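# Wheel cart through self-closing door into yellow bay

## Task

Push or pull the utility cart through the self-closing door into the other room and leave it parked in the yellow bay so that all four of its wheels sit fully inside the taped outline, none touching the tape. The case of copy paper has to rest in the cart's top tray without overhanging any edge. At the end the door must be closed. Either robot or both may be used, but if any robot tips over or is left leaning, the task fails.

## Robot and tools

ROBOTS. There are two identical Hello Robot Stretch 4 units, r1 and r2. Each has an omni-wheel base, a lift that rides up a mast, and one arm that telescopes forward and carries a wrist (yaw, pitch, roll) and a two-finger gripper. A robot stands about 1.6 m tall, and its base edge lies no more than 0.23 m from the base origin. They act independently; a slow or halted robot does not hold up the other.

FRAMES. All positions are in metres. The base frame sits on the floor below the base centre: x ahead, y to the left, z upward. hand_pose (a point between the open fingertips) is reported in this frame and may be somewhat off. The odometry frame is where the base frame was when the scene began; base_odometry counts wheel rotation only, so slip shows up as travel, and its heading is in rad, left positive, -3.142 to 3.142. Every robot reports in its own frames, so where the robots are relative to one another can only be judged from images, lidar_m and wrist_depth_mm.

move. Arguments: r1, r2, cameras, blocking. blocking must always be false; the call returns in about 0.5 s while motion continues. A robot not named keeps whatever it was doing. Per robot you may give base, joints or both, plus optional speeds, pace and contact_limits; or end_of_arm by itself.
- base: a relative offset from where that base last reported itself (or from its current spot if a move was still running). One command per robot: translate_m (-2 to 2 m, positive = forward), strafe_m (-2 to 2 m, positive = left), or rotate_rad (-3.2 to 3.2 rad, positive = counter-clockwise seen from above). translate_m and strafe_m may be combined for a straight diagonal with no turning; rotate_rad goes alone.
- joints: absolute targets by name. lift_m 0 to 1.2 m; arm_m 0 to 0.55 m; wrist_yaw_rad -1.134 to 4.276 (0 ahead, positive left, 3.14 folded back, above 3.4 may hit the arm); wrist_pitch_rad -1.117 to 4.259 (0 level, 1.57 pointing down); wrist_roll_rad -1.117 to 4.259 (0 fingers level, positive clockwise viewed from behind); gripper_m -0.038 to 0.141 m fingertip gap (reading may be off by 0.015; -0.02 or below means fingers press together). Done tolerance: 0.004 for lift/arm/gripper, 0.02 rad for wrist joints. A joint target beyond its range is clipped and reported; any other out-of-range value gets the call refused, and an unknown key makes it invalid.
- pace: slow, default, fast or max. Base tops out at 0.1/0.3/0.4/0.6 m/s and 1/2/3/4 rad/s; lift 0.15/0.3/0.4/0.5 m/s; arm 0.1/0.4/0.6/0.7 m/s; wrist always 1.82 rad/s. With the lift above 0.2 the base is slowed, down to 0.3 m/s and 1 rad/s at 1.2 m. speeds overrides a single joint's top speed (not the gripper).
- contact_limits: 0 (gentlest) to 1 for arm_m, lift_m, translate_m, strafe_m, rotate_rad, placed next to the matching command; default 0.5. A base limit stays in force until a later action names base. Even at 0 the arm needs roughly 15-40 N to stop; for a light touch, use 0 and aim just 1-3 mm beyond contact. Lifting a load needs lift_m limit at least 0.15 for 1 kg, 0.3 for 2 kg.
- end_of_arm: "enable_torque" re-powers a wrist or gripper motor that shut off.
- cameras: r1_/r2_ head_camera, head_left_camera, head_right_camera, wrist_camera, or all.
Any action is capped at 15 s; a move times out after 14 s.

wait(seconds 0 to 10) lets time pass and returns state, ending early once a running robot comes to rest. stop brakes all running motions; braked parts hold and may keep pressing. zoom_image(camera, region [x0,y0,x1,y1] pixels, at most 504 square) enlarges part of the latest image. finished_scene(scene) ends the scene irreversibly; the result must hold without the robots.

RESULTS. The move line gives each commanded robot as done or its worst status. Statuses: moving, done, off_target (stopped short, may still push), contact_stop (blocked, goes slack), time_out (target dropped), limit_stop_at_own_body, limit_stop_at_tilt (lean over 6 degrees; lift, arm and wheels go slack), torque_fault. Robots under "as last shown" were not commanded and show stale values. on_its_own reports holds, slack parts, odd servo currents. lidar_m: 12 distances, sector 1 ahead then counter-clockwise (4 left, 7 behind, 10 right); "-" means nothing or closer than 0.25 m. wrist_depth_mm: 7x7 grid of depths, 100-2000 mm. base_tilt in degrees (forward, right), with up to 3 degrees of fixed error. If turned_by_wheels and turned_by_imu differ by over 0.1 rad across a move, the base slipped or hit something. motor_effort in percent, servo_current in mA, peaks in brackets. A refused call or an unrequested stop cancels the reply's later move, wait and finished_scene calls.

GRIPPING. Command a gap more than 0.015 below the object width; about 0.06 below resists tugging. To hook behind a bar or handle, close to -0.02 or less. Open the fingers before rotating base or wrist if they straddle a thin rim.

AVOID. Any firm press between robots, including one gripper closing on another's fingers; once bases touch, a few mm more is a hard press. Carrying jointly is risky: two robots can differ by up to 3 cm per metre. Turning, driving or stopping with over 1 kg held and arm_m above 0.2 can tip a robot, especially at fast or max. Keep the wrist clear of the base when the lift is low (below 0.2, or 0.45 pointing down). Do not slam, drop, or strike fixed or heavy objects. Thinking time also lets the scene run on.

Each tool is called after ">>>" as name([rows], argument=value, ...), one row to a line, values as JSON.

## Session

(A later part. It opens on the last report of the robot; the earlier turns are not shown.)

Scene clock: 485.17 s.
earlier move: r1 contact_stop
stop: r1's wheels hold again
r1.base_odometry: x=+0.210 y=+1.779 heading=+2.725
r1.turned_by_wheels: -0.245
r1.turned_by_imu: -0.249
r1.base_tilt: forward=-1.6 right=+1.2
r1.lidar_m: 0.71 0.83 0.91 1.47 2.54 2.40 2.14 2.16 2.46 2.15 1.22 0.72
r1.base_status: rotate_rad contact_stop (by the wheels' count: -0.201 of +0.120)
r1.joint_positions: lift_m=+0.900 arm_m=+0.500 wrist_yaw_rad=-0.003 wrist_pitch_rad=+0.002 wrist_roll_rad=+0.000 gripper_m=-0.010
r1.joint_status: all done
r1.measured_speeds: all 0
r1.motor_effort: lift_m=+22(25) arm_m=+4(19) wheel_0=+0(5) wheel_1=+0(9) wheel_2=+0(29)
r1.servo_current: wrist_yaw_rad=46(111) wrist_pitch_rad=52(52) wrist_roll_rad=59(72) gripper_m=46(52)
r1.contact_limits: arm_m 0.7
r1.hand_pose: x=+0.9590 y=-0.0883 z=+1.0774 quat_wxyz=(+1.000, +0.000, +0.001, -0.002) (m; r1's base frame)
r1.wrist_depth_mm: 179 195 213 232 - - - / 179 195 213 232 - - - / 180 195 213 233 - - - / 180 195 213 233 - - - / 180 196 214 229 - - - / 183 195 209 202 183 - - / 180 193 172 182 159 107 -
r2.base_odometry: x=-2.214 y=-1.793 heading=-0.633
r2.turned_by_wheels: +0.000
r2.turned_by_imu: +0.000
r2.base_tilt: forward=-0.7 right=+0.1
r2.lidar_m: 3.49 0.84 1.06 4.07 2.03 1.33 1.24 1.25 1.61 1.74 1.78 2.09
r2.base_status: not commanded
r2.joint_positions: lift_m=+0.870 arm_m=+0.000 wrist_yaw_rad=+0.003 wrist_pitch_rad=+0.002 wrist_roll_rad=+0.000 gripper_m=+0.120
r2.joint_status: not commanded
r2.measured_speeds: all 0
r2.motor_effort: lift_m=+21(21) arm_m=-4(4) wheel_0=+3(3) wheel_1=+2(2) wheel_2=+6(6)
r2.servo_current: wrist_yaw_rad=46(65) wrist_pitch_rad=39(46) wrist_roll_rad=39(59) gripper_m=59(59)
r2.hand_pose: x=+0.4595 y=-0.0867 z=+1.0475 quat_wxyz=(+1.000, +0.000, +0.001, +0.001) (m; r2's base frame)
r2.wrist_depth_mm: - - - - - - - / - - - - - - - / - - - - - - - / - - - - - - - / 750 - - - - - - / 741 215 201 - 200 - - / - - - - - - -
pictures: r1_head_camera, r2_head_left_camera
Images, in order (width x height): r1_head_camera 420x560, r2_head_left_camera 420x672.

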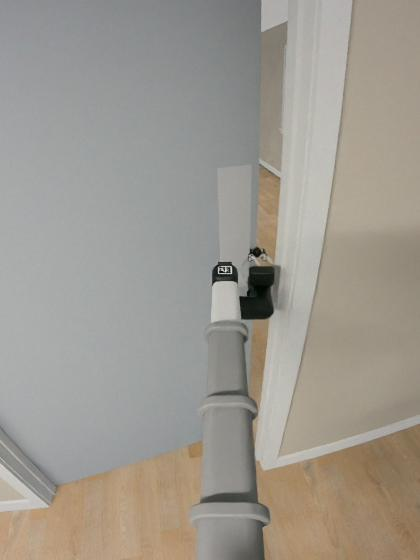

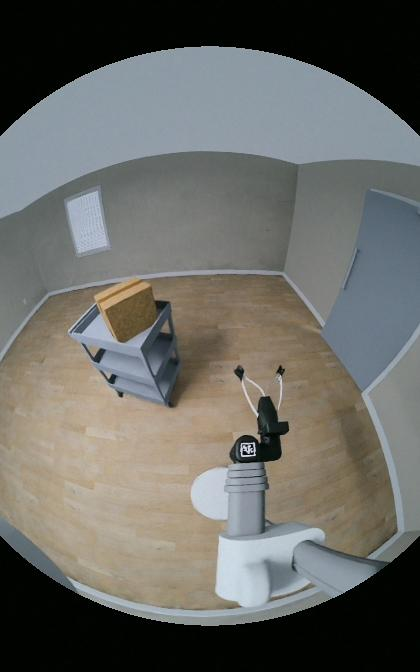

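>>> wait(seconds=0.1, cameras=["r1_wrist_camera", "r1_head_camera", "r1_head_right_camera"])

>>> zoom_image(camera="r1_head_camera", region=[180, 200, 330, 340])

Scene clock: 508.60 s.
r1.base_odometry: x=+0.210 y=+1.779 heading=+2.725
r1.turned_by_wheels: +0.000
r1.turned_by_imu: +0.000
r1.base_tilt: forward=-1.6 right=+1.2
r1.lidar_m: 0.71 0.84 0.93 1.48 2.56 2.43 2.14 2.15 2.43 2.15 1.25 0.74
r1.base_status: rotate_rad contact_stop (by the wheels' count: -0.201 of +0.120)
r1.joint_positions: lift_m=+0.900 arm_m=+0.500 wrist_yaw_rad=-0.003 wrist_pitch_rad=+0.002 wrist_roll_rad=+0.000 gripper_m=-0.010
r1.joint_status: all done
r1.measured_speeds: all 0
r1.motor_effort: lift_m=+22(25) arm_m=+4(19) wheel_0=+0(5) wheel_1=+0(9) wheel_2=+0(29)
r1.servo_current: wrist_yaw_rad=33(111) wrist_pitch_rad=46(52) wrist_roll_rad=46(72) gripper_m=46(52)
r1.contact_limits: arm_m 0.7
r1.hand_pose: x=+0.9590 y=-0.0883 z=+1.0774 quat_wxyz=(+1.000, +0.000, +0.001, -0.002) (m; r1's base frame)
r1.wrist_depth_mm: 179 195 213 233 - - - / 180 195 213 233 - - - / 180 195 213 232 - - - / 180 195 213 234 - - - / 180 195 213 231 - - - / 183 195 208 201 183 - - / 181 193 173 182 159 107 -
r2.base_odometry: x=-2.214 y=-1.793 heading=-0.633
r2.turned_by_wheels: +0.000
r2.turned_by_imu: +0.000
r2.base_tilt: forward=-0.7 right=+0.1
r2.lidar_m: 3.50 0.87 1.05 4.07 2.01 1.34 1.26 1.29 1.61 1.73 1.75 2.07
r2.base_status: not commanded
r2.joint_positions: lift_m=+0.870 arm_m=+0.000 wrist_yaw_rad=+0.003 wrist_pitch_rad=+0.002 wrist_roll_rad=+0.000 gripper_m=+0.120
r2.joint_status: not commanded
r2.measured_speeds: all 0
r2.motor_effort: lift_m=+21(21) arm_m=-4(4) wheel_0=+3(3) wheel_1=+2(2) wheel_2=+5(6)
r2.servo_current: wrist_yaw_rad=59(65) wrist_pitch_rad=46(46) wrist_roll_rad=46(59) gripper_m=46(59)
r2.hand_pose: x=+0.4595 y=-0.0867 z=+1.0475 quat_wxyz=(+1.000, +0.000, +0.001, +0.001) (m; r2's base frame)
r2.wrist_depth_mm: - - - - - - - / - - - - - - - / - - - - - - - / - - - - - - - / 759 - - - - - - / 750 216 201 - 199 - - / - - - - - - -
wait: 0.10 s; at rest from the start
pictures: r1_head_camera, r1_head_right_camera, r1_wrist_camera
Images, in order (width x height): r1_head_camera 420x560, r1_head_right_camera 420x672, r1_wrist_camera 616x392.

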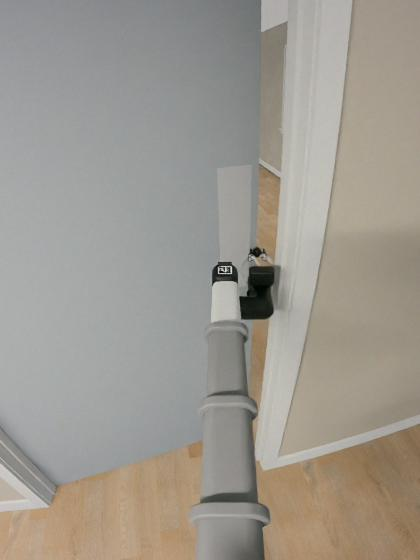

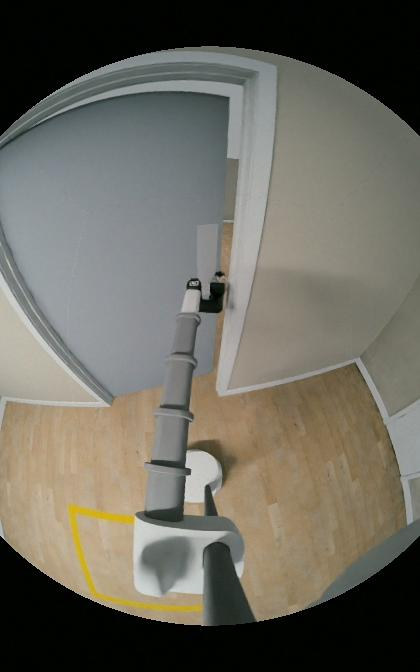

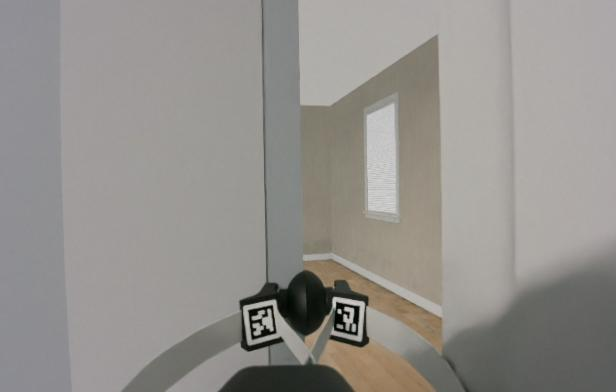

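Scaled by 3.360 from the camera's 420x560 image, which has a finer 600x800 frame.

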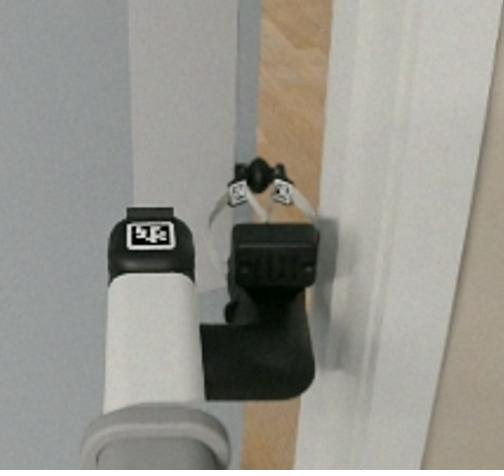

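>>> move(r1={"joints": {"arm_m": 0.25}, "speeds": {"arm_m": 0.15}, "contact_limits": {"arm_m": 0.7}}, blocking=false)

>>> wait(seconds=3, cameras=["r1_head_camera", "r1_wrist_camera"])

Scene clock: 521.80 s.
move: r1 moving
r1.base_odometry: x=+0.210 y=+1.779 heading=+2.725
r1.turned_by_wheels: +0.000
r1.turned_by_imu: +0.000
r1.base_tilt: forward=-1.6 right=+1.3
r1.lidar_m: 0.71 0.81 0.93 1.45 2.56 2.42 2.13 2.16 2.45 2.14 1.24 0.72
r1.base_status: not commanded
r1.joint_positions: lift_m=+0.900 arm_m=+0.453 wrist_yaw_rad=-0.003 wrist_pitch_rad=+0.002 wrist_roll_rad=+0.000 gripper_m=-0.010
r1.joint_status: arm_m moving
r1.measured_speeds: translate_m=+0.000 strafe_m=+0.000 rotate_rad=+0.000 lift_m=+0.000 arm_m=-0.150 wrist_yaw_rad=+0.000 wrist_pitch_rad=+0.000 wrist_roll_rad=+0.000
r1.motor_effort: lift_m=+21(22) arm_m=-7(7) wheel_0=+0(1) wheel_1=+1(1) wheel_2=+1(2)
r1.servo_current: wrist_yaw_rad=52(52) wrist_pitch_rad=46(46) wrist_roll_rad=52(65) gripper_m=39(52)
r1.contact_limits: arm_m 0.7
r1.hand_pose: x=+0.9118 y=-0.0882 z=+1.0774 quat_wxyz=(+1.000, +0.000, +0.001, -0.001) (m; r1's base frame)
r1.wrist_depth_mm: 196 208 225 244 - 127 - / 196 210 226 242 - 129 - / 196 210 227 243 - 129 - / 198 211 227 243 - 130 - / 198 210 228 243 - 131 - / 195 210 220 195 181 131 - / 198 207 223 180 142 - -
r2: as last shown
r2.base_tilt: forward=-0.6 right=+0.1
r2.lidar_m: 3.49 0.85 1.03 4.07 2.03 1.36 1.24 1.24 1.62 1.73 1.74 2.15
r2.motor_effort: lift_m=+21(21) arm_m=-4(4) wheel_0=+3(3) wheel_1=+2(2) wheel_2=+6(6)
r2.servo_current: wrist_yaw_rad=46(65) wrist_pitch_rad=39(46) wrist_roll_rad=52(52) gripper_m=52(59)
r2.wrist_depth_mm: - - - - - - - / - - - - - - - / - - - - - - - / - - - - - - - / 750 - - - - - - / 759 214 200 - 199 - - / - - - - - - -
pictures: none

Scene clock: 523.63 s.
earlier move: r1 done
r1.base_odometry: x=+0.210 y=+1.779 heading=+2.725
r1.turned_by_wheels: +0.000
r1.turned_by_imu: +0.000
r1.base_tilt: forward=-1.5 right=+1.3
r1.lidar_m: 0.71 0.75 0.88 1.45 2.55 2.42 2.13 2.15 2.44 2.15 1.27 0.73
r1.base_status: not commanded
r1.joint_positions: lift_m=+0.900 arm_m=+0.250 wrist_yaw_rad=-0.003 wrist_pitch_rad=+0.002 wrist_roll_rad=+0.000 gripper_m=-0.010
r1.joint_status: all done
r1.measured_speeds: all 0
r1.motor_effort: lift_m=+22(22) arm_m=-5(9) wheel_0=-1(1) wheel_1=+1(1) wheel_2=+1(2)
r1.servo_current: wrist_yaw_rad=52(65) wrist_pitch_rad=39(52) wrist_roll_rad=33(72) gripper_m=33(52)
r1.contact_limits: arm_m 0.7
r1.hand_pose: x=+0.7092 y=-0.0882 z=+1.0774 quat_wxyz=(+1.000, +0.000, +0.001, -0.001) (m; r1's base frame)
r1.wrist_depth_mm: 279 293 309 329 276 - 268 / 279 294 310 329 279 - 266 / 281 296 312 330 283 - 267 / 283 296 312 332 283 - 271 / 285 297 314 330 285 - 271 / 281 296 306 195 244 - 268 / 279 291 180 180 161 - 272
r2.base_odometry: x=-2.214 y=-1.793 heading=-0.633
r2.turned_by_wheels: +0.000
r2.turned_by_imu: +0.000
r2.base_tilt: forward=-0.6 right=+0.0
r2.lidar_m: 3.51 0.86 1.07 4.07 2.03 1.35 1.24 1.26 1.63 1.74 1.77 2.26
r2.base_status: not commanded
r2.joint_positions: lift_m=+0.870 arm_m=+0.000 wrist_yaw_rad=+0.003 wrist_pitch_rad=+0.002 wrist_roll_rad=+0.000 gripper_m=+0.120
r2.joint_status: not commanded
r2.measured_speeds: all 0
r2.motor_effort: lift_m=+21(21) arm_m=-4(4) wheel_0=+3(3) wheel_1=+2(2) wheel_2=+5(6)
r2.servo_current: wrist_yaw_rad=46(65) wrist_pitch_rad=39(52) wrist_roll_rad=59(59) gripper_m=52(59)
r2.hand_pose: x=+0.4595 y=-0.0867 z=+1.0475 quat_wxyz=(+1.000, +0.000, +0.001, +0.001) (m; r2's base frame)
r2.wrist_depth_mm: - - - - - - - / - - - - - - - / - - - - - - - / - - - - - - - / 759 - - - - - - / 750 213 200 - 199 - - / - - - - - - -
wait: 1.83 of 3 s (r1 has come to rest)
pictures: r1_head_camera, r1_wrist_camera
Images, in order (width x height): r1_head_camera 420x560, r1_wrist_camera 616x392.

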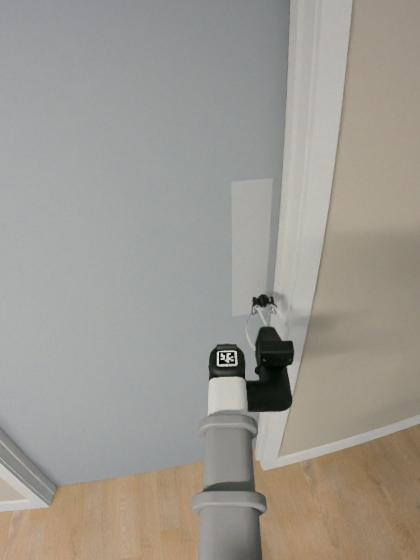

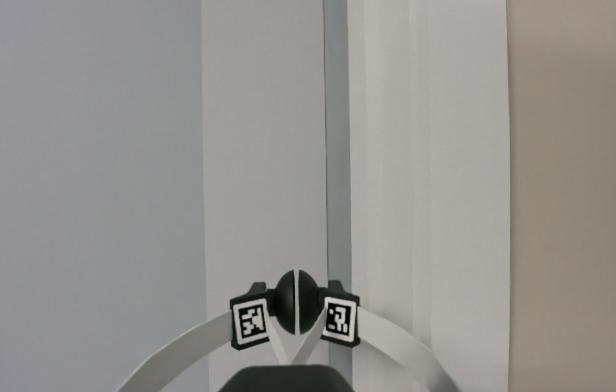

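>>> move(r1={"base": {"rotate_rad": 0.2}, "joints": {"arm_m": 0.0}}, blocking=false)

>>> wait(seconds=3)

>>> move(r1={"base": {"translate_m": 0.26}}, blocking=false)

>>> wait(seconds=3, cameras=["r1_head_camera", "r1_wrist_camera"])

Scene clock: 531.17 s.
move: r1 moving
r1.base_odometry: x=+0.210 y=+1.779 heading=+2.905
r1.turned_by_wheels: +0.180
r1.turned_by_imu: +0.180
r1.base_tilt: forward=-1.6 right=+1.3
r1.lidar_m: 0.73 0.77 0.95 2.31 2.60 2.24 2.12 2.19 2.29 2.16 0.97 0.71
r1.base_status: rotate_rad moving
r1.joint_positions: lift_m=+0.900 arm_m=+0.199 wrist_yaw_rad=-0.002 wrist_pitch_rad=+0.002 wrist_roll_rad=+0.000 gripper_m=-0.010
r1.joint_status: arm_m moving
r1.measured_speeds: translate_m=+0.000 strafe_m=+0.002 rotate_rad=+0.306 lift_m=+0.000 arm_m=-0.195 wrist_yaw_rad=+0.000 wrist_pitch_rad=+0.000 wrist_roll_rad=+0.000
r1.motor_effort: lift_m=+22(22) arm_m=-6(9) wheel_0=-2(8) wheel_1=-1(8) wheel_2=+0(7)
r1.servo_current: wrist_yaw_rad=46(65) wrist_pitch_rad=39(46) wrist_roll_rad=59(59) gripper_m=39(52)
r1.hand_pose: x=+0.6585 y=-0.0880 z=+1.0774 quat_wxyz=(+1.000, +0.000, +0.001, -0.001) (m; r1's base frame)
r1.wrist_depth_mm: 307 307 312 314 317 317 286 / 310 312 314 317 319 319 289 / 310 314 315 317 319 319 291 / 310 314 315 319 319 322 294 / 310 315 317 319 320 324 290 / 312 314 314 194 320 325 290 / 314 315 185 169 161 324 291
r2: as last shown
r2.base_tilt: forward=-0.7 right=+0.1
r2.lidar_m: 3.49 0.86 1.05 4.06 2.03 1.34 1.25 1.27 1.64 1.72 1.76 2.26
r2.motor_effort: lift_m=+21(21) arm_m=-4(4) wheel_0=+3(3) wheel_1=+2(2) wheel_2=+6(6)
r2.servo_current: wrist_yaw_rad=59(59) wrist_pitch_rad=33(46) wrist_roll_rad=46(52) gripper_m=52(52)
r2.wrist_depth_mm: - - - - - - - / - - - - - - - / - - - - - - - / - - - - - - - / 759 - - - - - - / 759 215 200 - 199 - - / - - - - - - -
pictures: none

Scene clock: 532.53 s.
earlier move: r1 done
r1.base_odometry: x=+0.210 y=+1.779 heading=+2.925
r1.turned_by_wheels: +0.020
r1.turned_by_imu: +0.020
r1.base_tilt: forward=-1.6 right=+1.3
r1.lidar_m: 0.72 0.76 0.95 2.44 2.66 2.22 2.11 2.23 2.26 2.17 0.97 0.71
r1.base_status: done
r1.joint_positions: lift_m=+0.900 arm_m=+0.000 wrist_yaw_rad=-0.002 wrist_pitch_rad=+0.002 wrist_roll_rad=+0.000 gripper_m=-0.010
r1.joint_status: all done
r1.measured_speeds: all 0
r1.motor_effort: lift_m=+22(22) arm_m=-5(9) wheel_0=-2(8) wheel_1=-3(8) wheel_2=-2(7)
r1.servo_current: wrist_yaw_rad=72(72) wrist_pitch_rad=33(46) wrist_roll_rad=39(65) gripper_m=46(52)
r1.hand_pose: x=+0.4592 y=-0.0880 z=+1.0774 quat_wxyz=(+1.000, +0.000, +0.001, -0.001) (m; r1's base frame)
r1.wrist_depth_mm: 500 500 508 517 521 480 - / 500 504 512 517 521 488 - / 504 512 512 517 530 492 - / 508 508 517 521 525 455 - / 504 504 517 517 530 492 - / 508 508 517 202 535 492 - / 508 508 180 180 152 - -
r2.base_odometry: x=-2.214 y=-1.793 heading=-0.633
r2.turned_by_wheels: +0.000
r2.turned_by_imu: +0.000
r2.base_tilt: forward=-0.6 right=+0.1
r2.lidar_m: 3.49 0.85 1.05 4.06 2.04 1.35 1.23 1.25 1.62 1.73 1.76 2.28
r2.base_status: not commanded
r2.joint_positions: lift_m=+0.870 arm_m=+0.000 wrist_yaw_rad=+0.003 wrist_pitch_rad=+0.002 wrist_roll_rad=+0.000 gripper_m=+0.120
r2.joint_status: not commanded
r2.measured_speeds: all 0
r2.motor_effort: lift_m=+21(21) arm_m=-4(4) wheel_0=+3(3) wheel_1=+2(2) wheel_2=+6(6)
r2.servo_current: wrist_yaw_rad=52(59) wrist_pitch_rad=39(52) wrist_roll_rad=39(65) gripper_m=52(59)
r2.hand_pose: x=+0.4595 y=-0.0867 z=+1.0475 quat_wxyz=(+1.000, +0.000, +0.001, +0.001) (m; r2's base frame)
r2.wrist_depth_mm: - - - - - - - / - - - - - - - / - - - - - - - / - - - - - - - / 750 - - - - - - / 750 215 201 - 199 - - / - - - - - - -
wait: 1.37 of 3 s (r1 has come to rest)
pictures: none

Scene clock: 533.03 s.
move: r1 moving
r1.base_odometry: x=+0.180 y=+1.785 heading=+2.925
r1.turned_by_wheels: +0.000
r1.turned_by_imu: +0.000
r1.base_tilt: forward=-1.6 right=+1.3
r1.lidar_m: 0.69 0.72 0.94 2.34 2.64 2.26 2.12 2.27 2.24 2.17 0.88 0.68
r1.base_status: translate_m moving
r1.joint_positions: lift_m=+0.900 arm_m=+0.000 wrist_yaw_rad=-0.002 wrist_pitch_rad=+0.002 wrist_roll_rad=+0.000 gripper_m=-0.010
r1.joint_status: not commanded
r1.measured_speeds: translate_m=+0.122 strafe_m=+0.001 rotate_rad=+0.003 lift_m=+0.000 arm_m=+0.000 wrist_yaw_rad=+0.000 wrist_pitch_rad=+0.000 wrist_roll_rad=+0.000
r1.motor_effort: lift_m=+22(22) arm_m=-5(5) wheel_0=+6(8) wheel_1=+5(8) wheel_2=-7(10)
r1.servo_current: wrist_yaw_rad=65(72) wrist_pitch_rad=46(46) wrist_roll_rad=59(65) gripper_m=52(52)
r1.hand_pose: x=+0.4592 y=-0.0880 z=+1.0774 quat_wxyz=(+1.000, +0.000, +0.001, -0.001) (m; r1's base frame)
r1.wrist_depth_mm: 473 480 484 496 500 452 - / 477 484 488 492 500 455 - / 473 488 492 492 500 455 - / 480 484 488 496 504 459 - / 480 484 488 496 500 459 - / 480 488 488 203 500 459 - / 484 488 180 185 153 418 -
r2: as last shown
r2.lidar_m: 3.50 0.84 1.06 4.08 2.02 1.36 1.23 1.28 1.64 1.73 1.76 2.21
r2.motor_effort: lift_m=+21(21) arm_m=-4(4) wheel_0=+3(3) wheel_1=+2(2) wheel_2=+5(6)
r2.servo_current: wrist_yaw_rad=46(59) wrist_pitch_rad=39(46) wrist_roll_rad=46(52) gripper_m=52(52)
r2.wrist_depth_mm: - - - - - - - / - - - - - - - / - - - - - - - / - - - - - - - / 759 - - - - - - / 750 214 201 - 199 - - / - - - - - - -
pictures: none

Scene clock: 534.87 s.
earlier move: r1 done
r1.base_odometry: x=-0.044 y=+1.835 heading=+2.925
r1.turned_by_wheels: +0.000
r1.turned_by_imu: +0.000
r1.base_tilt: forward=-1.6 right=+1.3
r1.lidar_m: 0.46 0.49 0.67 1.49 2.66 2.52 2.38 2.49 2.24 1.70 0.59 0.49
r1.base_status: done
r1.joint_positions: lift_m=+0.900 arm_m=+0.000 wrist_yaw_rad=-0.002 wrist_pitch_rad=+0.002 wrist_roll_rad=+0.000 gripper_m=-0.010
r1.joint_status: not commanded
r1.measured_speeds: all 0
r1.motor_effort: lift_m=+22(22) arm_m=-5(5) wheel_0=+1(9) wheel_1=+1(8) wheel_2=-1(10)
r1.servo_current: wrist_yaw_rad=46(72) wrist_pitch_rad=39(46) wrist_roll_rad=46(72) gripper_m=46(52)
r1.hand_pose: x=+0.4592 y=-0.0880 z=+1.0774 quat_wxyz=(+1.000, +0.000, +0.001, -0.001) (m; r1's base frame)
r1.wrist_depth_mm: 255 255 258 258 259 259 260 / 255 256 257 257 259 259 262 / 256 257 258 260 260 260 262 / 256 257 259 260 262 262 262 / 257 258 259 259 264 262 263 / 258 259 259 194 263 263 265 / 258 258 262 185 160 263 265
r2.base_odometry: x=-2.214 y=-1.793 heading=-0.633
r2.turned_by_wheels: +0.000
r2.turned_by_imu: +0.000
r2.base_tilt: forward=-0.7 right=+0.1
r2.lidar_m: 3.48 0.84 1.06 4.07 1.99 1.36 1.22 1.27 1.65 1.73 1.78 2.27
r2.base_status: not commanded
r2.joint_positions: lift_m=+0.870 arm_m=+0.000 wrist_yaw_rad=+0.003 wrist_pitch_rad=+0.002 wrist_roll_rad=+0.000 gripper_m=+0.120
r2.joint_status: not commanded
r2.measured_speeds: all 0
r2.motor_effort: lift_m=+21(21) arm_m=-4(4) wheel_0=+2(3) wheel_1=+2(3) wheel_2=+6(6)
r2.servo_current: wrist_yaw_rad=46(59) wrist_pitch_rad=46(46) wrist_roll_rad=59(59) gripper_m=52(59)
r2.hand_pose: x=+0.4595 y=-0.0867 z=+1.0475 quat_wxyz=(+1.000, +0.000, +0.001, +0.001) (m; r2's base frame)
r2.wrist_depth_mm: - - - - - - - / - - - - - - - / - - - - - - - / - - - - - - - / 750 - - - - - - / 750 215 200 - 199 - - / - - - - - - -
wait: 1.83 of 3 s (r1 has come to rest)
pictures: r1_head_camera, r1_wrist_camera
Images, in order (width x height): r1_head_camera 420x560, r1_wrist_camera 616x392.

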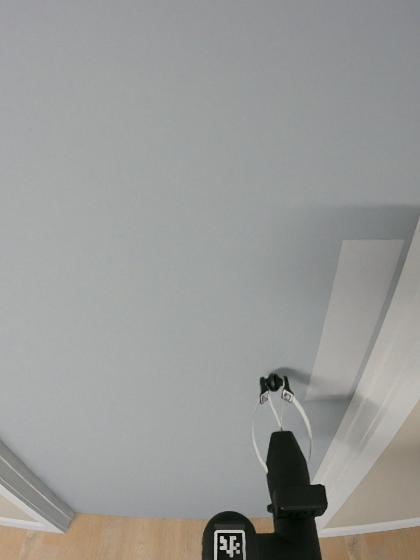

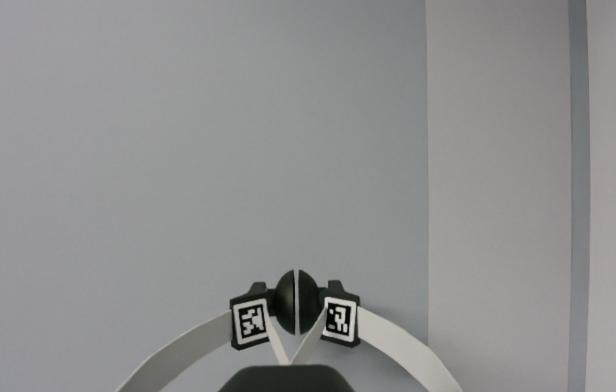

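>>> move(r1={"base": {"strafe_m": 0.1}}, blocking=false)

>>> wait(seconds=2)

>>> move(r1={"joints": {"arm_m": 0.54}, "speeds": {"arm_m": 0.12}, "contact_limits": {"arm_m": 0.9}}, blocking=false)

>>> wait(seconds=6, cameras=["r1_head_camera", "r1_wrist_camera", "r2_head_left_camera"])

Scene clock: 543.73 s.
move: r1 moving
r1.base_odometry: x=-0.051 y=+1.799 heading=+2.925
r1.turned_by_wheels: +0.000
r1.turned_by_imu: +0.000
r1.base_tilt: forward=-1.6 right=+1.3
r1.lidar_m: 0.46 0.47 0.67 1.51 2.59 2.52 2.37 2.49 2.29 1.68 0.58 0.50
r1.base_status: strafe_m moving
r1.joint_positions: lift_m=+0.900 arm_m=+0.000 wrist_yaw_rad=-0.002 wrist_pitch_rad=+0.002 wrist_roll_rad=+0.000 gripper_m=-0.010
r1.joint_status: not commanded
r1.measured_speeds: translate_m=+0.001 strafe_m=+0.141 rotate_rad=-0.006 lift_m=+0.000 arm_m=+0.000 wrist_yaw_rad=+0.000 wrist_pitch_rad=+0.000 wrist_roll_rad=+0.000
r1.motor_effort: lift_m=+21(22) arm_m=-5(5) wheel_0=-10(11) wheel_1=+8(10) wheel_2=+1(1)
r1.servo_current: wrist_yaw_rad=39(59) wrist_pitch_rad=39(46) wrist_roll_rad=52(52) gripper_m=39(46)
r1.hand_pose: x=+0.4592 y=-0.0880 z=+1.0774 quat_wxyz=(+1.000, +0.000, +0.001, -0.001) (m; r1's base frame)
r1.wrist_depth_mm: 255 256 257 258 259 260 262 / 254 256 258 257 259 263 263 / 255 256 258 259 262 263 263 / 256 258 259 262 263 264 263 / 258 258 258 260 263 264 265 / 257 260 259 194 263 264 266 / 258 259 259 185 161 264 265
r2: as last shown
r2.base_tilt: forward=-0.7 right=+0.0
r2.lidar_m: 3.51 0.81 1.08 4.06 2.03 1.36 1.21 1.27 1.61 1.73 1.77 2.25
r2.motor_effort: lift_m=+21(21) arm_m=-4(4) wheel_0=+3(3) wheel_1=+2(2) wheel_2=+5(6)
r2.servo_current: wrist_yaw_rad=39(52) wrist_pitch_rad=39(46) wrist_roll_rad=59(59) gripper_m=52(52)
r2.wrist_depth_mm: - - - - - - - / - - - - - - - / - - - - - - - / - - - - - - - / 759 - - - - - - / 759 215 201 - 199 - - / - - - - - - -
pictures: none

Scene clock: 544.70 s.
earlier move: r1 done
r1.base_odometry: x=-0.065 y=+1.737 heading=+2.925
r1.turned_by_wheels: +0.000
r1.turned_by_imu: +0.001
r1.base_tilt: forward=-1.6 right=+1.3
r1.lidar_m: 0.46 0.48 0.67 1.51 2.54 2.50 2.39 2.51 2.39 1.70 0.56 0.47
r1.base_status: done
r1.joint_positions: lift_m=+0.900 arm_m=+0.000 wrist_yaw_rad=-0.002 wrist_pitch_rad=+0.002 wrist_roll_rad=+0.000 gripper_m=-0.010
r1.joint_status: not commanded
r1.measured_speeds: all 0
r1.motor_effort: lift_m=+22(22) arm_m=-5(5) wheel_0=-1(11) wheel_1=+1(10) wheel_2=+0(1)
r1.servo_current: wrist_yaw_rad=52(72) wrist_pitch_rad=39(46) wrist_roll_rad=33(65) gripper_m=46(52)
r1.hand_pose: x=+0.4592 y=-0.0880 z=+1.0774 quat_wxyz=(+1.000, +0.000, +0.001, -0.001) (m; r1's base frame)
r1.wrist_depth_mm: 254 254 256 256 256 258 257 / 254 255 255 257 257 257 258 / 255 256 256 257 257 258 258 / 255 256 257 258 258 259 258 / 257 258 258 258 259 260 260 / 257 258 259 194 260 260 262 / 259 258 259 185 160 260 262
r2.base_odometry: x=-2.214 y=-1.793 heading=-0.633
r2.turned_by_wheels: +0.000
r2.turned_by_imu: +0.000
r2.base_tilt: forward=-0.8 right=+0.0
r2.lidar_m: 3.51 0.85 1.10 4.07 2.05 1.36 1.25 1.27 1.61 1.72 1.77 2.26
r2.base_status: not commanded
r2.joint_positions: lift_m=+0.870 arm_m=+0.000 wrist_yaw_rad=+0.003 wrist_pitch_rad=+0.002 wrist_roll_rad=+0.000 gripper_m=+0.120
r2.joint_status: not commanded
r2.measured_speeds: all 0
r2.motor_effort: lift_m=+21(21) arm_m=-4(4) wheel_0=+3(3) wheel_1=+2(3) wheel_2=+5(6)
r2.servo_current: wrist_yaw_rad=59(59) wrist_pitch_rad=46(46) wrist_roll_rad=39(59) gripper_m=52(52)
r2.hand_pose: x=+0.4595 y=-0.0867 z=+1.0475 quat_wxyz=(+1.000, +0.000, +0.001, +0.001) (m; r2's base frame)
r2.wrist_depth_mm: - - - - - - - / - - - - - - - / - - - - - - - / - - - - - - - / 759 - - - - - - / 750 215 200 - 200 - - / - - - - - - -
wait: 0.97 of 2 s (r1 has come to rest)
pictures: none

Scene clock: 545.20 s.
move: r1 moving
r1.base_odometry: x=-0.065 y=+1.737 heading=+2.924
r1.turned_by_wheels: -0.001
r1.turned_by_imu: +0.000
r1.base_tilt: forward=-1.8 right=+1.3
r1.lidar_m: 0.45 0.47 0.69 1.49 2.56 2.49 2.37 2.51 2.35 1.71 0.57 0.47
r1.base_status: not commanded
r1.joint_positions: lift_m=+0.900 arm_m=+0.041 wrist_yaw_rad=-0.004 wrist_pitch_rad=+0.002 wrist_roll_rad=+0.000 gripper_m=-0.010
r1.joint_status: arm_m moving
r1.measured_speeds: translate_m=-0.004 strafe_m=-0.001 rotate_rad=-0.007 lift_m=+0.000 arm_m=+0.109 wrist_yaw_rad=-0.047 wrist_pitch_rad=+0.000 wrist_roll_rad=+0.000
r1.motor_effort: lift_m=+21(22) arm_m=+16(16) wheel_0=+0(1) wheel_1=+1(1) wheel_2=-6(6)
r1.servo_current: wrist_yaw_rad=39(65) wrist_pitch_rad=52(52) wrist_roll_rad=65(65) gripper_m=39(46)
r1.contact_limits: arm_m 0.9
r1.hand_pose: x=+0.5001 y=-0.0885 z=+1.0774 quat_wxyz=(+1.000, +0.000, +0.001, -0.002) (m; r1's base frame)
r1.wrist_depth_mm: 217 220 222 225 229 232 234 / 216 220 224 227 229 232 236 / 217 220 224 227 229 233 236 / 218 221 225 229 230 234 236 / 220 222 225 228 231 235 237 / 220 223 190 200 230 235 238 / 220 156 225 150 230 235 238
r2: as last shown
r2.base_tilt: forward=-0.7 right=+0.1
r2.lidar_m: 3.49 0.84 1.08 4.07 2.01 1.36 1.25 1.26 1.62 1.71 1.75 2.24
r2.motor_effort: lift_m=+21(21) arm_m=-4(4) wheel_0=+3(4) wheel_1=+2(2) wheel_2=+6(6)
r2.servo_current: wrist_yaw_rad=65(65) wrist_pitch_rad=39(46) wrist_roll_rad=39(59) gripper_m=52(52)
r2.wrist_depth_mm: - - - - - - - / - - - - - - - / - - - - - - - / - - - - - - - / 750 - - - - - - / 759 216 200 - 199 - - / - - - - - - -
pictures: none

Scene clock: 547.83 s.
earlier move: r1 limit_stop_at_tilt
r1.base_odometry: x=+0.036 y=+1.702 heading=+2.713
r1.turned_by_wheels: -0.211
r1.turned_by_imu: -0.123
r1.base_tilt: forward=-1.6 right=+1.3
r1.lidar_m: 0.58 0.59 0.75 1.37 2.45 2.48 2.26 2.31 2.50 2.30 0.89 0.66
r1.base_status: not commanded
r1.joint_positions: lift_m=+0.899 arm_m=+0.160 wrist_yaw_rad=-0.001 wrist_pitch_rad=+0.001 wrist_roll_rad=+0.000 gripper_m=-0.010
r1.joint_status: arm_m limit_stop_at_tilt (moved +0.160 of +0.540)
r1.measured_speeds: all 0
r1.on_its_own: the wheels are slack since a limit_stop_at_tilt; lift_m is slack since a limit_stop_at_tilt; arm_m is slack since a limit_stop_at_tilt (your +0.540 is given up)
r1.motor_effort: lift_m=+19(22) arm_m=+0(20) wheel_0=+0(1) wheel_1=+0(4) wheel_2=+0(18)
r1.servo_current: wrist_yaw_rad=52(104) wrist_pitch_rad=46(143) wrist_roll_rad=46(65) gripper_m=46(52)
r1.contact_limits: arm_m 0.9
r1.hand_pose: x=+0.6197 y=-0.0876 z=+1.0770 quat_wxyz=(+1.000, +0.000, +0.000, +0.000) (m; r1's base frame)
r1.wrist_depth_mm: 222 230 238 247 256 266 273 / 224 231 239 247 255 267 276 / 224 229 239 248 256 267 274 / 224 230 239 247 258 268 276 / 223 231 239 249 258 267 277 / 224 232 236 193 258 270 277 / 224 229 185 184 161 270 278
r2.base_odometry: x=-2.214 y=-1.793 heading=-0.633
r2.turned_by_wheels: +0.000
r2.turned_by_imu: +0.000
r2.base_tilt: forward=-0.7 right=+0.1
r2.lidar_m: 3.51 0.83 1.06 4.05 2.01 1.35 1.23 1.25 1.63 1.73 1.76 2.25
r2.base_status: not commanded
r2.joint_positions: lift_m=+0.870 arm_m=+0.000 wrist_yaw_rad=+0.003 wrist_pitch_rad=+0.002 wrist_roll_rad=+0.000 gripper_m=+0.120
r2.joint_status: not commanded
r2.measured_speeds: all 0
r2.motor_effort: lift_m=+21(21) arm_m=-4(4) wheel_0=+3(4) wheel_1=+2(2) wheel_2=+5(6)
r2.servo_current: wrist_yaw_rad=46(65) wrist_pitch_rad=39(52) wrist_roll_rad=46(59) gripper_m=59(59)
r2.hand_pose: x=+0.4595 y=-0.0867 z=+1.0475 quat_wxyz=(+1.000, +0.000, +0.001, +0.001) (m; r2's base frame)
r2.wrist_depth_mm: - - - - - - - / - - - - - - - / - - - - - - - / - - - - - - - / 750 - - - - - - / 750 215 200 - 199 - - / - - - - - - -
wait: 2.63 of 6 s (r1 has come to rest)
pictures: r1_head_camera, r1_wrist_camera, r2_head_left_camera
Images, in order (width x height): r1_head_camera 420x560, r1_wrist_camera 616x392, r2_head_left_camera 420x672.

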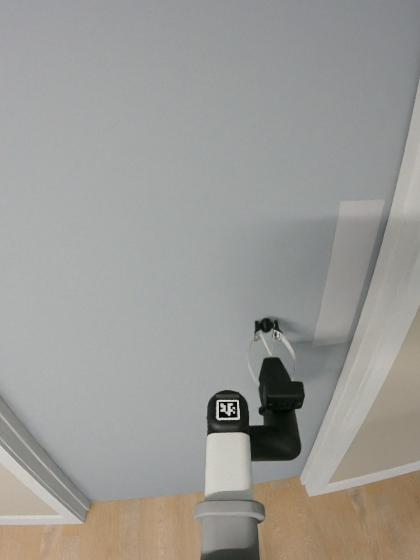

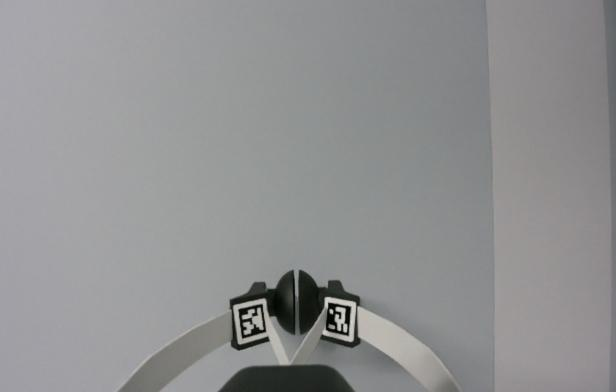

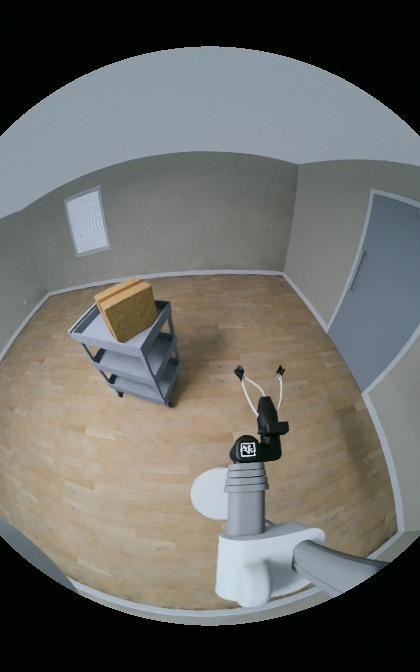

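>>> move(r1={"base": {"translate_m": -0.15}, "joints": {"arm_m": 0.0, "lift_m": 0.5}}, blocking=false)

>>> wait(seconds=4)

>>> move(r1={"base": {"rotate_rad": 0.212}, "joints": {"wrist_yaw_rad": 3.09}}, blocking=false)

>>> wait(seconds=3, cameras=["r1_head_camera"])

Scene clock: 573.23 s.
move: r1 moving
r1.base_odometry: x=+0.064 y=+1.689 heading=+2.712
r1.turned_by_wheels: +0.000
r1.turned_by_imu: -0.001
r1.base_tilt: forward=-1.6 right=+1.3
r1.lidar_m: 0.62 0.61 0.78 1.47 2.44 2.45 2.23 2.29 2.52 2.28 0.92 0.68
r1.base_status: translate_m moving
r1.joint_positions: lift_m=+0.862 arm_m=+0.110 wrist_yaw_rad=-0.001 wrist_pitch_rad=+0.001 wrist_roll_rad=+0.000 gripper_m=-0.010
r1.joint_status: lift_m moving; arm_m moving
r1.measured_speeds: translate_m=-0.121 strafe_m=-0.001 rotate_rad=-0.003 lift_m=-0.146 arm_m=-0.195 wrist_yaw_rad=+0.000 wrist_pitch_rad=+0.000 wrist_roll_rad=+0.000
r1.motor_effort: lift_m=+11(19) arm_m=-5(8) wheel_0=-6(9) wheel_1=-6(7) wheel_2=+9(9)
r1.servo_current: wrist_yaw_rad=52(59) wrist_pitch_rad=39(52) wrist_roll_rad=52(72) gripper_m=39(46)
r1.hand_pose: x=+0.5691 y=-0.0876 z=+1.0396 quat_wxyz=(+1.000, +0.000, +0.000, +0.000) (m; r1's base frame)
r1.wrist_depth_mm: 281 286 297 304 314 325 332 / 281 287 296 304 315 324 332 / 281 290 298 306 315 324 334 / 281 290 297 307 315 325 332 / 283 290 298 307 319 327 332 / 281 290 294 194 317 325 334 / 283 289 300 180 170 329 334
r2: as last shown
r2.lidar_m: 3.48 0.84 1.06 4.07 2.03 1.35 1.23 1.24 1.64 1.72 1.77 2.26
r2.motor_effort: lift_m=+21(21) arm_m=-4(4) wheel_0=+3(3) wheel_1=+2(2) wheel_2=+6(6)
r2.servo_current: wrist_yaw_rad=39(59) wrist_pitch_rad=46(46) wrist_roll_rad=46(52) gripper_m=52(52)
r2.wrist_depth_mm: - - - - - - - / - - - - - - - / - - - - - - - / - - - - - - - / 750 - - - - - - / 750 214 201 - 199 - - / - - - - - - -
pictures: none

Scene clock: 575.33 s.
earlier move: r1 done
r1.base_odometry: x=+0.172 y=+1.640 heading=+2.713
r1.turned_by_wheels: +0.000
r1.turned_by_imu: +0.000
r1.base_tilt: forward=-1.6 right=+1.3
r1.lidar_m: 0.73 0.75 0.86 1.77 2.42 2.31 2.11 2.17 2.55 2.31 1.14 0.82
r1.base_status: done
r1.joint_positions: lift_m=+0.500 arm_m=+0.000 wrist_yaw_rad=-0.001 wrist_pitch_rad=+0.001 wrist_roll_rad=+0.000 gripper_m=-0.010
r1.joint_status: all done
r1.measured_speeds: all 0
r1.motor_effort: lift_m=+12(19) arm_m=-5(8) wheel_0=-2(9) wheel_1=-1(7) wheel_2=+1(9)
r1.servo_current: wrist_yaw_rad=39(72) wrist_pitch_rad=39(52) wrist_roll_rad=52(72) gripper_m=39(46)
r1.hand_pose: x=+0.4593 y=-0.0876 z=+0.6785 quat_wxyz=(+1.000, +0.000, +0.000, +0.000) (m; r1's base frame)
r1.wrist_depth_mm: 492 512 530 554 569 559 - / 496 517 530 549 564 564 - / 496 512 535 554 - 554 - / 496 517 530 549 - 564 - / 500 517 530 554 - 559 - / 500 517 530 202 170 554 - / 504 508 181 181 142 508 -
r2.base_odometry: x=-2.214 y=-1.793 heading=-0.633
r2.turned_by_wheels: +0.000
r2.turned_by_imu: +0.000
r2.base_tilt: forward=-0.7 right=+0.1
r2.lidar_m: 3.51 0.86 1.05 4.05 2.03 1.35 1.23 1.28 1.63 1.73 1.76 2.26
r2.base_status: not commanded
r2.joint_positions: lift_m=+0.870 arm_m=+0.000 wrist_yaw_rad=+0.003 wrist_pitch_rad=+0.002 wrist_roll_rad=+0.000 gripper_m=+0.120
r2.joint_status: not commanded
r2.measured_speeds: all 0
r2.motor_effort: lift_m=+21(21) arm_m=-4(4) wheel_0=+3(3) wheel_1=+2(3) wheel_2=+6(6)
r2.servo_current: wrist_yaw_rad=52(65) wrist_pitch_rad=39(46) wrist_roll_rad=46(59) gripper_m=52(59)
r2.hand_pose: x=+0.4595 y=-0.0867 z=+1.0475 quat_wxyz=(+1.000, +0.000, +0.001, +0.001) (m; r2's base frame)
r2.wrist_depth_mm: - - - - - - - / - - - - - - - / - - - - - - - / - - - - - - - / 759 - - - - - - / 750 215 201 - 199 - - / - - - - - - -
wait: 2.10 of 4 s (r1 has come to rest)
pictures: none

Scene clock: 575.83 s.
move: r1 moving
r1.base_odometry: x=+0.172 y=+1.640 heading=+2.902
r1.turned_by_wheels: +0.189
r1.turned_by_imu: +0.191
r1.base_tilt: forward=-1.6 right=+1.3
r1.lidar_m: 0.71 0.78 1.03 2.38 2.53 2.19 2.06 2.24 2.37 2.25 0.92 0.78
r1.base_status: rotate_rad moving
r1.joint_positions: lift_m=+0.500 arm_m=+0.000 wrist_yaw_rad=+0.587 wrist_pitch_rad=+0.001 wrist_roll_rad=+0.000 gripper_m=-0.010
r1.joint_status: wrist_yaw_rad moving
r1.measured_speeds: translate_m=+0.000 strafe_m=+0.000 rotate_rad=+0.324 lift_m=+0.000 arm_m=+0.000 wrist_yaw_rad=+1.820 wrist_pitch_rad=+0.000 wrist_roll_rad=+0.000
r1.motor_effort: lift_m=+13(13) arm_m=-5(5) wheel_0=-5(9) wheel_1=-1(7) wheel_2=-2(7)
r1.servo_current: wrist_yaw_rad=78(124) wrist_pitch_rad=39(39) wrist_roll_rad=46(59) gripper_m=46(52)
r1.hand_pose: x=+0.4596 y=+0.0868 z=+0.6785 quat_wxyz=(+0.957, +0.000, +0.000, +0.289) (m; r1's base frame)
r1.wrist_depth_mm: - 676 - 549 496 439 407 / - 683 - 559 496 445 404 / - 691 - 549 500 449 404 / - 691 - 544 504 449 410 / - 699 - 554 500 452 410 / - 699 187 195 480 449 410 / - 668 162 151 152 433 407
r2: as last shown
r2.base_tilt: forward=-0.6 right=+0.0
r2.lidar_m: 3.50 0.86 1.06 4.07 2.00 1.37 1.24 1.28 1.63 1.72 1.76 2.27
r2.motor_effort: lift_m=+21(21) arm_m=-4(4) wheel_0=+3(3) wheel_1=+2(2) wheel_2=+5(6)
r2.servo_current: wrist_yaw_rad=52(59) wrist_pitch_rad=39(39) wrist_roll_rad=39(52) gripper_m=46(59)
r2.wrist_depth_mm: - - - - - - - / - - - - - - - / - - - - - - - / - - - - - - - / 750 - - - - - - / 750 215 201 - 199 - - / - - - - - - -
pictures: none

Scene clock: 577.67 s.
earlier move: r1 done
r1.base_odometry: x=+0.172 y=+1.640 heading=+2.924
r1.turned_by_wheels: +0.022
r1.turned_by_imu: +0.022
r1.base_tilt: forward=-1.6 right=+1.3
r1.lidar_m: 0.72 0.80 1.03 2.38 2.54 2.16 2.11 2.26 2.36 2.06 0.87 0.76
r1.base_status: done
r1.joint_positions: lift_m=+0.500 arm_m=+0.000 wrist_yaw_rad=+3.087 wrist_pitch_rad=+0.001 wrist_roll_rad=+0.000 gripper_m=-0.010
r1.joint_status: all done
r1.measured_speeds: all 0
r1.motor_effort: lift_m=+13(13) arm_m=-4(5) wheel_0=-2(9) wheel_1=-1(7) wheel_2=+0(7)
r1.servo_current: wrist_yaw_rad=52(124) wrist_pitch_rad=46(52) wrist_roll_rad=39(65) gripper_m=46(52)
r1.hand_pose: x=-0.1123 y=+0.1030 z=+0.6785 quat_wxyz=(+0.027, +0.000, +0.000, +1.000) (m; r1's base frame)
r1.wrist_depth_mm: 136 138 - - - - - / - 138 - - - - - / 112 138 220 - - - - / 122 139 - - - - - / - - - - - - - / - - - 194 - - - / 1808 1661 181 181 152 1708 1618
r2.base_odometry: x=-2.214 y=-1.793 heading=-0.633
r2.turned_by_wheels: +0.000
r2.turned_by_imu: +0.000
r2.base_tilt: forward=-0.7 right=+0.1
r2.lidar_m: 3.49 0.86 1.07 4.08 2.03 1.33 1.23 1.25 1.59 1.73 1.76 2.25
r2.base_status: not commanded
r2.joint_positions: lift_m=+0.870 arm_m=+0.000 wrist_yaw_rad=+0.003 wrist_pitch_rad=+0.002 wrist_roll_rad=+0.000 gripper_m=+0.120
r2.joint_status: not commanded
r2.measured_speeds: all 0
r2.motor_effort: lift_m=+21(21) arm_m=-4(4) wheel_0=+3(3) wheel_1=+2(2) wheel_2=+6(6)
r2.servo_current: wrist_yaw_rad=39(65) wrist_pitch_rad=39(46) wrist_roll_rad=46(59) gripper_m=46(59)
r2.hand_pose: x=+0.4595 y=-0.0867 z=+1.0475 quat_wxyz=(+1.000, +0.000, +0.001, +0.001) (m; r2's base frame)
r2.wrist_depth_mm: - - - - - - - / - - - - - - - / - - - - - - - / - - - - - - - / 759 - - - - - - / 750 214 201 - 199 - - / - - - - - - -
wait: 1.83 of 3 s (r1 has come to rest)
pictures: r1_head_camera
Images, in order (width x height): r1_head_camera 420x560.

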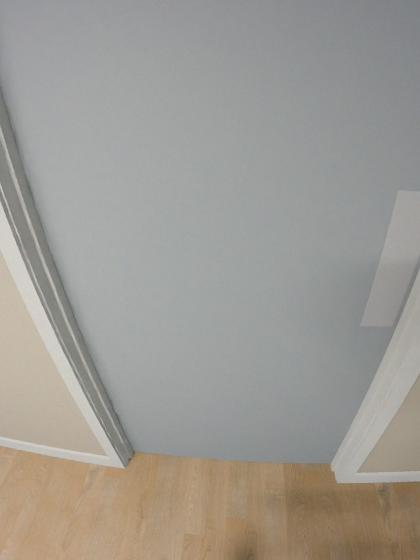

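>>> move(r1={"base": {"rotate_rad": -0.04}}, blocking=false)

>>> wait(seconds=1.5)

>>> move(r1={"base": {"translate_m": 0.46, "strafe_m": -0.27}}, blocking=false)

>>> wait(seconds=4, cameras=["r1_head_camera", "r1_head_left_camera"])

Scene clock: 589.07 s.
move: r1 moving
r1.base_odometry: x=+0.172 y=+1.640 heading=+2.885
r1.turned_by_wheels: -0.040
r1.turned_by_imu: -0.040
r1.base_tilt: forward=-1.6 right=+1.3
r1.lidar_m: 0.72 0.76 1.00 2.37 2.53 2.19 2.10 2.24 2.40 2.30 0.92 0.76
r1.base_status: rotate_rad moving
r1.joint_positions: lift_m=+0.500 arm_m=+0.000 wrist_yaw_rad=+3.087 wrist_pitch_rad=+0.001 wrist_roll_rad=+0.000 gripper_m=-0.010
r1.joint_status: not commanded
r1.measured_speeds: all 0
r1.motor_effort: lift_m=+13(13) arm_m=-4(4) wheel_0=+3(4) wheel_1=+1(4) wheel_2=+0(5)
r1.servo_current: wrist_yaw_rad=59(65) wrist_pitch_rad=39(46) wrist_roll_rad=52(59) gripper_m=39(46)
r1.hand_pose: x=-0.1123 y=+0.1030 z=+0.6785 quat_wxyz=(+0.027, +0.000, +0.000, +1.000) (m; r1's base frame)
r1.wrist_depth_mm: 136 137 - - - - - / - 137 - - - - - / 111 138 220 - - - - / 123 139 - - - - - / - - - - - - - / - - - 195 - - - / 1756 1618 181 181 152 1618 1618
r2: as last shown
r2.base_tilt: forward=-0.7 right=+0.0
r2.lidar_m: 3.49 0.85 1.04 4.06 2.02 1.34 1.22 1.26 1.62 1.72 1.78 2.25
r2.servo_current: wrist_yaw_rad=46(52) wrist_pitch_rad=33(46) wrist_roll_rad=46(52) gripper_m=52(59)
r2.wrist_depth_mm: - - - - - - - / - - - - - - - / - - - - - - - / - - - - - - - / 741 - - - - - - / 741 215 201 - 199 - - / - - - - - - -
pictures: none

Scene clock: 589.13 s.
earlier move: r1 done
r1.base_odometry: x=+0.172 y=+1.640 heading=+2.885
r1.turned_by_wheels: +0.000
r1.turned_by_imu: +0.000
r1.base_tilt: forward=-1.6 right=+1.3
r1.lidar_m: 0.73 0.80 0.98 2.40 2.53 2.18 2.10 2.21 2.39 2.33 0.92 0.76
r1.base_status: done
r1.joint_positions: lift_m=+0.500 arm_m=+0.000 wrist_yaw_rad=+3.087 wrist_pitch_rad=+0.001 wrist_roll_rad=+0.000 gripper_m=-0.010
r1.joint_status: not commanded
r1.measured_speeds: all 0
r1.motor_effort: lift_m=+13(13) arm_m=-4(4) wheel_0=+2(4) wheel_1=+1(4) wheel_2=+0(5)
r1.servo_current: wrist_yaw_rad=65(65) wrist_pitch_rad=39(46) wrist_roll_rad=52(59) gripper_m=33(46)
r1.hand_pose: x=-0.1123 y=+0.1030 z=+0.6785 quat_wxyz=(+0.027, +0.000, +0.000, +1.000) (m; r1's base frame)
r1.wrist_depth_mm: 136 137 - - - - - / - 138 - - - - - / 111 138 221 - - - - / 122 139 - - - - - / - - - - - - - / - - - 195 - - - / 1808 1708 180 181 153 1661 1618
r2.base_odometry: x=-2.214 y=-1.793 heading=-0.633
r2.turned_by_wheels: +0.000
r2.turned_by_imu: +0.000
r2.base_tilt: forward=-0.7 right=+0.1
r2.lidar_m: 3.50 0.83 1.07 4.07 2.00 1.36 1.24 1.27 1.62 1.73 1.77 2.25
r2.base_status: not commanded
r2.joint_positions: lift_m=+0.870 arm_m=+0.000 wrist_yaw_rad=+0.003 wrist_pitch_rad=+0.002 wrist_roll_rad=+0.000 gripper_m=+0.120
r2.joint_status: not commanded
r2.measured_speeds: all 0
r2.motor_effort: lift_m=+21(21) arm_m=-4(4) wheel_0=+2(3) wheel_1=+2(2) wheel_2=+6(6)
r2.servo_current: wrist_yaw_rad=46(52) wrist_pitch_rad=39(46) wrist_roll_rad=52(52) gripper_m=52(59)
r2.hand_pose: x=+0.4595 y=-0.0867 z=+1.0475 quat_wxyz=(+1.000, +0.000, +0.001, +0.001) (m; r2's base frame)
r2.wrist_depth_mm: - - - - - - - / - - - - - - - / - - - - - - - / - - - - - - - / 750 - - - - - - / 759 215 201 - 199 - - / - - - - - - -
wait: 0.07 of 1.5 s (r1 has come to rest)
pictures: none

Scene clock: 589.63 s.
move: r1 moving
r1.base_odometry: x=+0.147 y=+1.666 heading=+2.884
r1.turned_by_wheels: +0.000
r1.turned_by_imu: +0.000
r1.base_tilt: forward=-1.6 right=+1.3
r1.lidar_m: 0.69 0.75 0.93 2.43 2.55 2.23 2.14 2.28 2.35 2.27 0.88 0.73
r1.base_status: translate_m moving; strafe_m moving
r1.joint_positions: lift_m=+0.500 arm_m=+0.000 wrist_yaw_rad=+3.087 wrist_pitch_rad=+0.001 wrist_roll_rad=+0.000 gripper_m=-0.010
r1.joint_status: not commanded
r1.measured_speeds: translate_m=+0.122 strafe_m=-0.071 rotate_rad=+0.000 lift_m=+0.000 arm_m=+0.000 wrist_yaw_rad=+0.000 wrist_pitch_rad=+0.000 wrist_roll_rad=+0.000
r1.motor_effort: lift_m=+13(13) arm_m=-4(4) wheel_0=+9(11) wheel_1=-3(3) wheel_2=-9(9)
r1.servo_current: wrist_yaw_rad=39(65) wrist_pitch_rad=46(46) wrist_roll_rad=52(59) gripper_m=46(46)
r1.hand_pose: x=-0.1123 y=+0.1030 z=+0.6785 quat_wxyz=(+0.027, +0.000, +0.000, +1.000) (m; r1's base frame)
r1.wrist_depth_mm: 136 138 - - - - - / - 138 - - - - - / 112 138 221 - - - - / 122 139 - - - - - / - - - - - - - / - - - 194 - - - / 1756 1661 180 180 142 1618 1661
r2: as last shown
r2.lidar_m: 3.49 0.84 1.06 4.08 2.03 1.36 1.24 1.25 1.61 1.73 1.73 2.28
r2.motor_effort: lift_m=+21(21) arm_m=-4(4) wheel_0=+3(3) wheel_1=+2(2) wheel_2=+6(6)
r2.servo_current: wrist_yaw_rad=52(52) wrist_pitch_rad=39(39) wrist_roll_rad=59(59) gripper_m=52(59)
r2.wrist_depth_mm: - - - - - - - / - - - - - - - / - - - - - - - / - - - - - - - / 741 - - - - - - / 750 215 200 - 199 - - / - - - - - - -
pictures: none

Scene clock: 592.23 s.
earlier move: r1 done
r1.base_odometry: x=-0.204 y=+2.018 heading=+2.884
r1.turned_by_wheels: +0.000
r1.turned_by_imu: -0.001
r1.base_tilt: forward=-1.6 right=+1.3
r1.lidar_m: 0.26 0.28 0.42 0.96 2.79 2.67 2.57 2.73 2.15 0.76 0.28 0.26
r1.base_status: done
r1.joint_positions: lift_m=+0.500 arm_m=+0.000 wrist_yaw_rad=+3.087 wrist_pitch_rad=+0.001 wrist_roll_rad=+0.000 gripper_m=-0.010
r1.joint_status: not commanded
r1.measured_speeds: all 0
r1.motor_effort: lift_m=+13(13) arm_m=-4(4) wheel_0=+2(12) wheel_1=-3(6) wheel_2=+0(10)
r1.servo_current: wrist_yaw_rad=46(72) wrist_pitch_rad=33(52) wrist_roll_rad=46(59) gripper_m=46(52)
r1.hand_pose: x=-0.1123 y=+0.1030 z=+0.6785 quat_wxyz=(+0.027, +0.000, +0.000, +1.000) (m; r1's base frame)
r1.wrist_depth_mm: 136 138 - - - - - / - 138 - - - - - / 112 138 221 - - - - / 123 140 - - - - - / - - - - - - - / - - - 195 - - - / 1808 1618 180 180 152 1576 1576
r2.base_odometry: x=-2.214 y=-1.793 heading=-0.633
r2.turned_by_wheels: +0.000
r2.turned_by_imu: +0.000
r2.base_tilt: forward=-0.7 right=+0.1
r2.lidar_m: 3.50 0.82 1.04 4.05 2.01 1.36 1.25 1.27 1.60 1.73 1.78 2.24
r2.base_status: not commanded
r2.joint_positions: lift_m=+0.870 arm_m=+0.000 wrist_yaw_rad=+0.003 wrist_pitch_rad=+0.002 wrist_roll_rad=+0.000 gripper_m=+0.120
r2.joint_status: not commanded
r2.measured_speeds: all 0
r2.motor_effort: lift_m=+21(21) arm_m=-4(4) wheel_0=+3(4) wheel_1=+2(2) wheel_2=+6(6)
r2.servo_current: wrist_yaw_rad=39(59) wrist_pitch_rad=39(46) wrist_roll_rad=39(59) gripper_m=52(59)
r2.hand_pose: x=+0.4595 y=-0.0867 z=+1.0475 quat_wxyz=(+1.000, +0.000, +0.001, +0.001) (m; r2's base frame)
r2.wrist_depth_mm: - - - - - - - / - - - - - - - / - - - - - - - / - - - - - - - / 759 - - - - - - / 759 214 201 - 198 - - / - - - - - - -
wait: 2.60 of 4 s (r1 has come to rest)
pictures: r1_head_camera, r1_head_left_camera
Images, in order (width x height): r1_head_camera 420x560, r1_head_left_camera 420x672.

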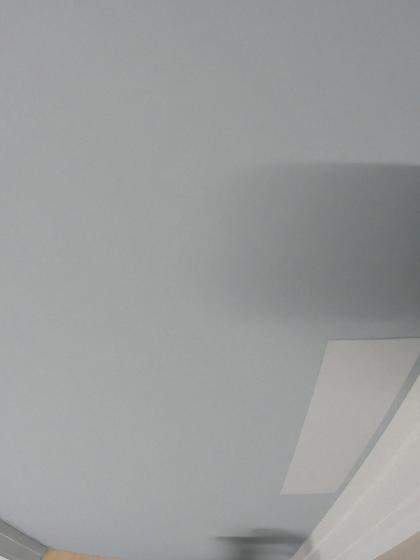

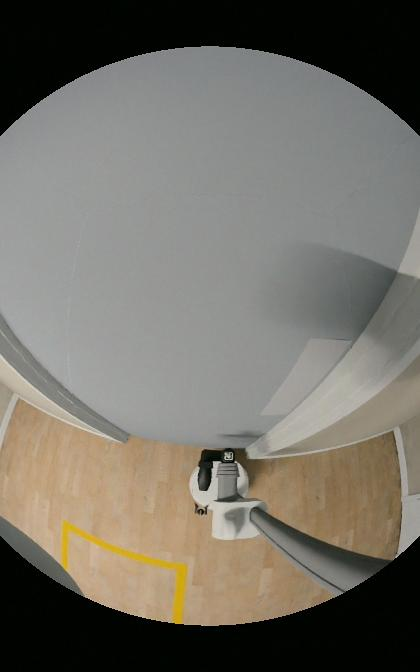

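>>> move(r1={"base": {"translate_m": 0.55, "strafe_m": 0.1}, "pace": "slow", "contact_limits": {"translate_m": 1.0, "strafe_m": 1.0}}, blocking=false)

>>> wait(seconds=3, cameras=["r1_head_left_camera", "r1_head_camera"])

>>> wait(seconds=5, cameras=["r1_head_camera", "r1_head_left_camera", "r2_head_left_camera"])

r1: "contact_limits": translate_m and strafe_m are given together and make one move, which takes one limit: state it under one of them only
Scene clock: 601.73 s.
r1.base_odometry: x=-0.204 y=+2.018 heading=+2.884
r1.turned_by_wheels: +0.000
r1.turned_by_imu: +0.000
r1.base_tilt: forward=-1.6 right=+1.3
r1.lidar_m: 0.27 0.29 0.41 0.96 2.81 2.66 2.58 2.75 2.15 0.74 0.27 0.28
r1.base_status: done
r1.joint_positions: lift_m=+0.500 arm_m=+0.000 wrist_yaw_rad=+3.087 wrist_pitch_rad=+0.001 wrist_roll_rad=+0.000 gripper_m=-0.010
r1.joint_status: not commanded
r1.measured_speeds: all 0
r1.motor_effort: lift_m=+13(13) arm_m=-4(4) wheel_0=+2(12) wheel_1=-3(6) wheel_2=+0(10)
r1.servo_current: wrist_yaw_rad=59(72) wrist_pitch_rad=39(52) wrist_roll_rad=65(59) gripper_m=46(52)
r1.hand_pose: x=-0.1123 y=+0.1030 z=+0.6785 quat_wxyz=(+0.027, +0.000, +0.000, +1.000) (m; r1's base frame)
r1.wrist_depth_mm: 136 137 - - - - - / - 138 - - - - - / 112 138 223 - - - - / 123 140 - - - - - / - - - - - - - / - - - 195 - - - / 1708 1618 181 180 153 1576 1618
r2.base_odometry: x=-2.214 y=-1.793 heading=-0.633
r2.turned_by_wheels: +0.000
r2.turned_by_imu: +0.000
r2.base_tilt: forward=-0.7 right=+0.1
r2.lidar_m: 3.49 0.85 1.06 4.07 2.01 1.37 1.24 1.29 1.61 1.73 1.77 2.27
r2.base_status: not commanded
r2.joint_positions: lift_m=+0.870 arm_m=+0.000 wrist_yaw_rad=+0.003 wrist_pitch_rad=+0.002 wrist_roll_rad=+0.000 gripper_m=+0.120
r2.joint_status: not commanded
r2.measured_speeds: all 0
r2.motor_effort: lift_m=+21(21) arm_m=-4(4) wheel_0=+2(4) wheel_1=+2(2) wheel_2=+6(6)
r2.servo_current: wrist_yaw_rad=39(59) wrist_pitch_rad=39(46) wrist_roll_rad=52(59) gripper_m=46(59)
r2.hand_pose: x=+0.4595 y=-0.0867 z=+1.0475 quat_wxyz=(+1.000, +0.000, +0.001, +0.001) (m; r2's base frame)
r2.wrist_depth_mm: - - - - - - - / - - - - - - - / - - - - - - - / - - - - - - - / 741 - - - - - - / 750 215 201 - 199 - - / - - - - - - -
pictures: none

not run: a call was refused earlier in this reply.

not run: a call was refused earlier in this reply.


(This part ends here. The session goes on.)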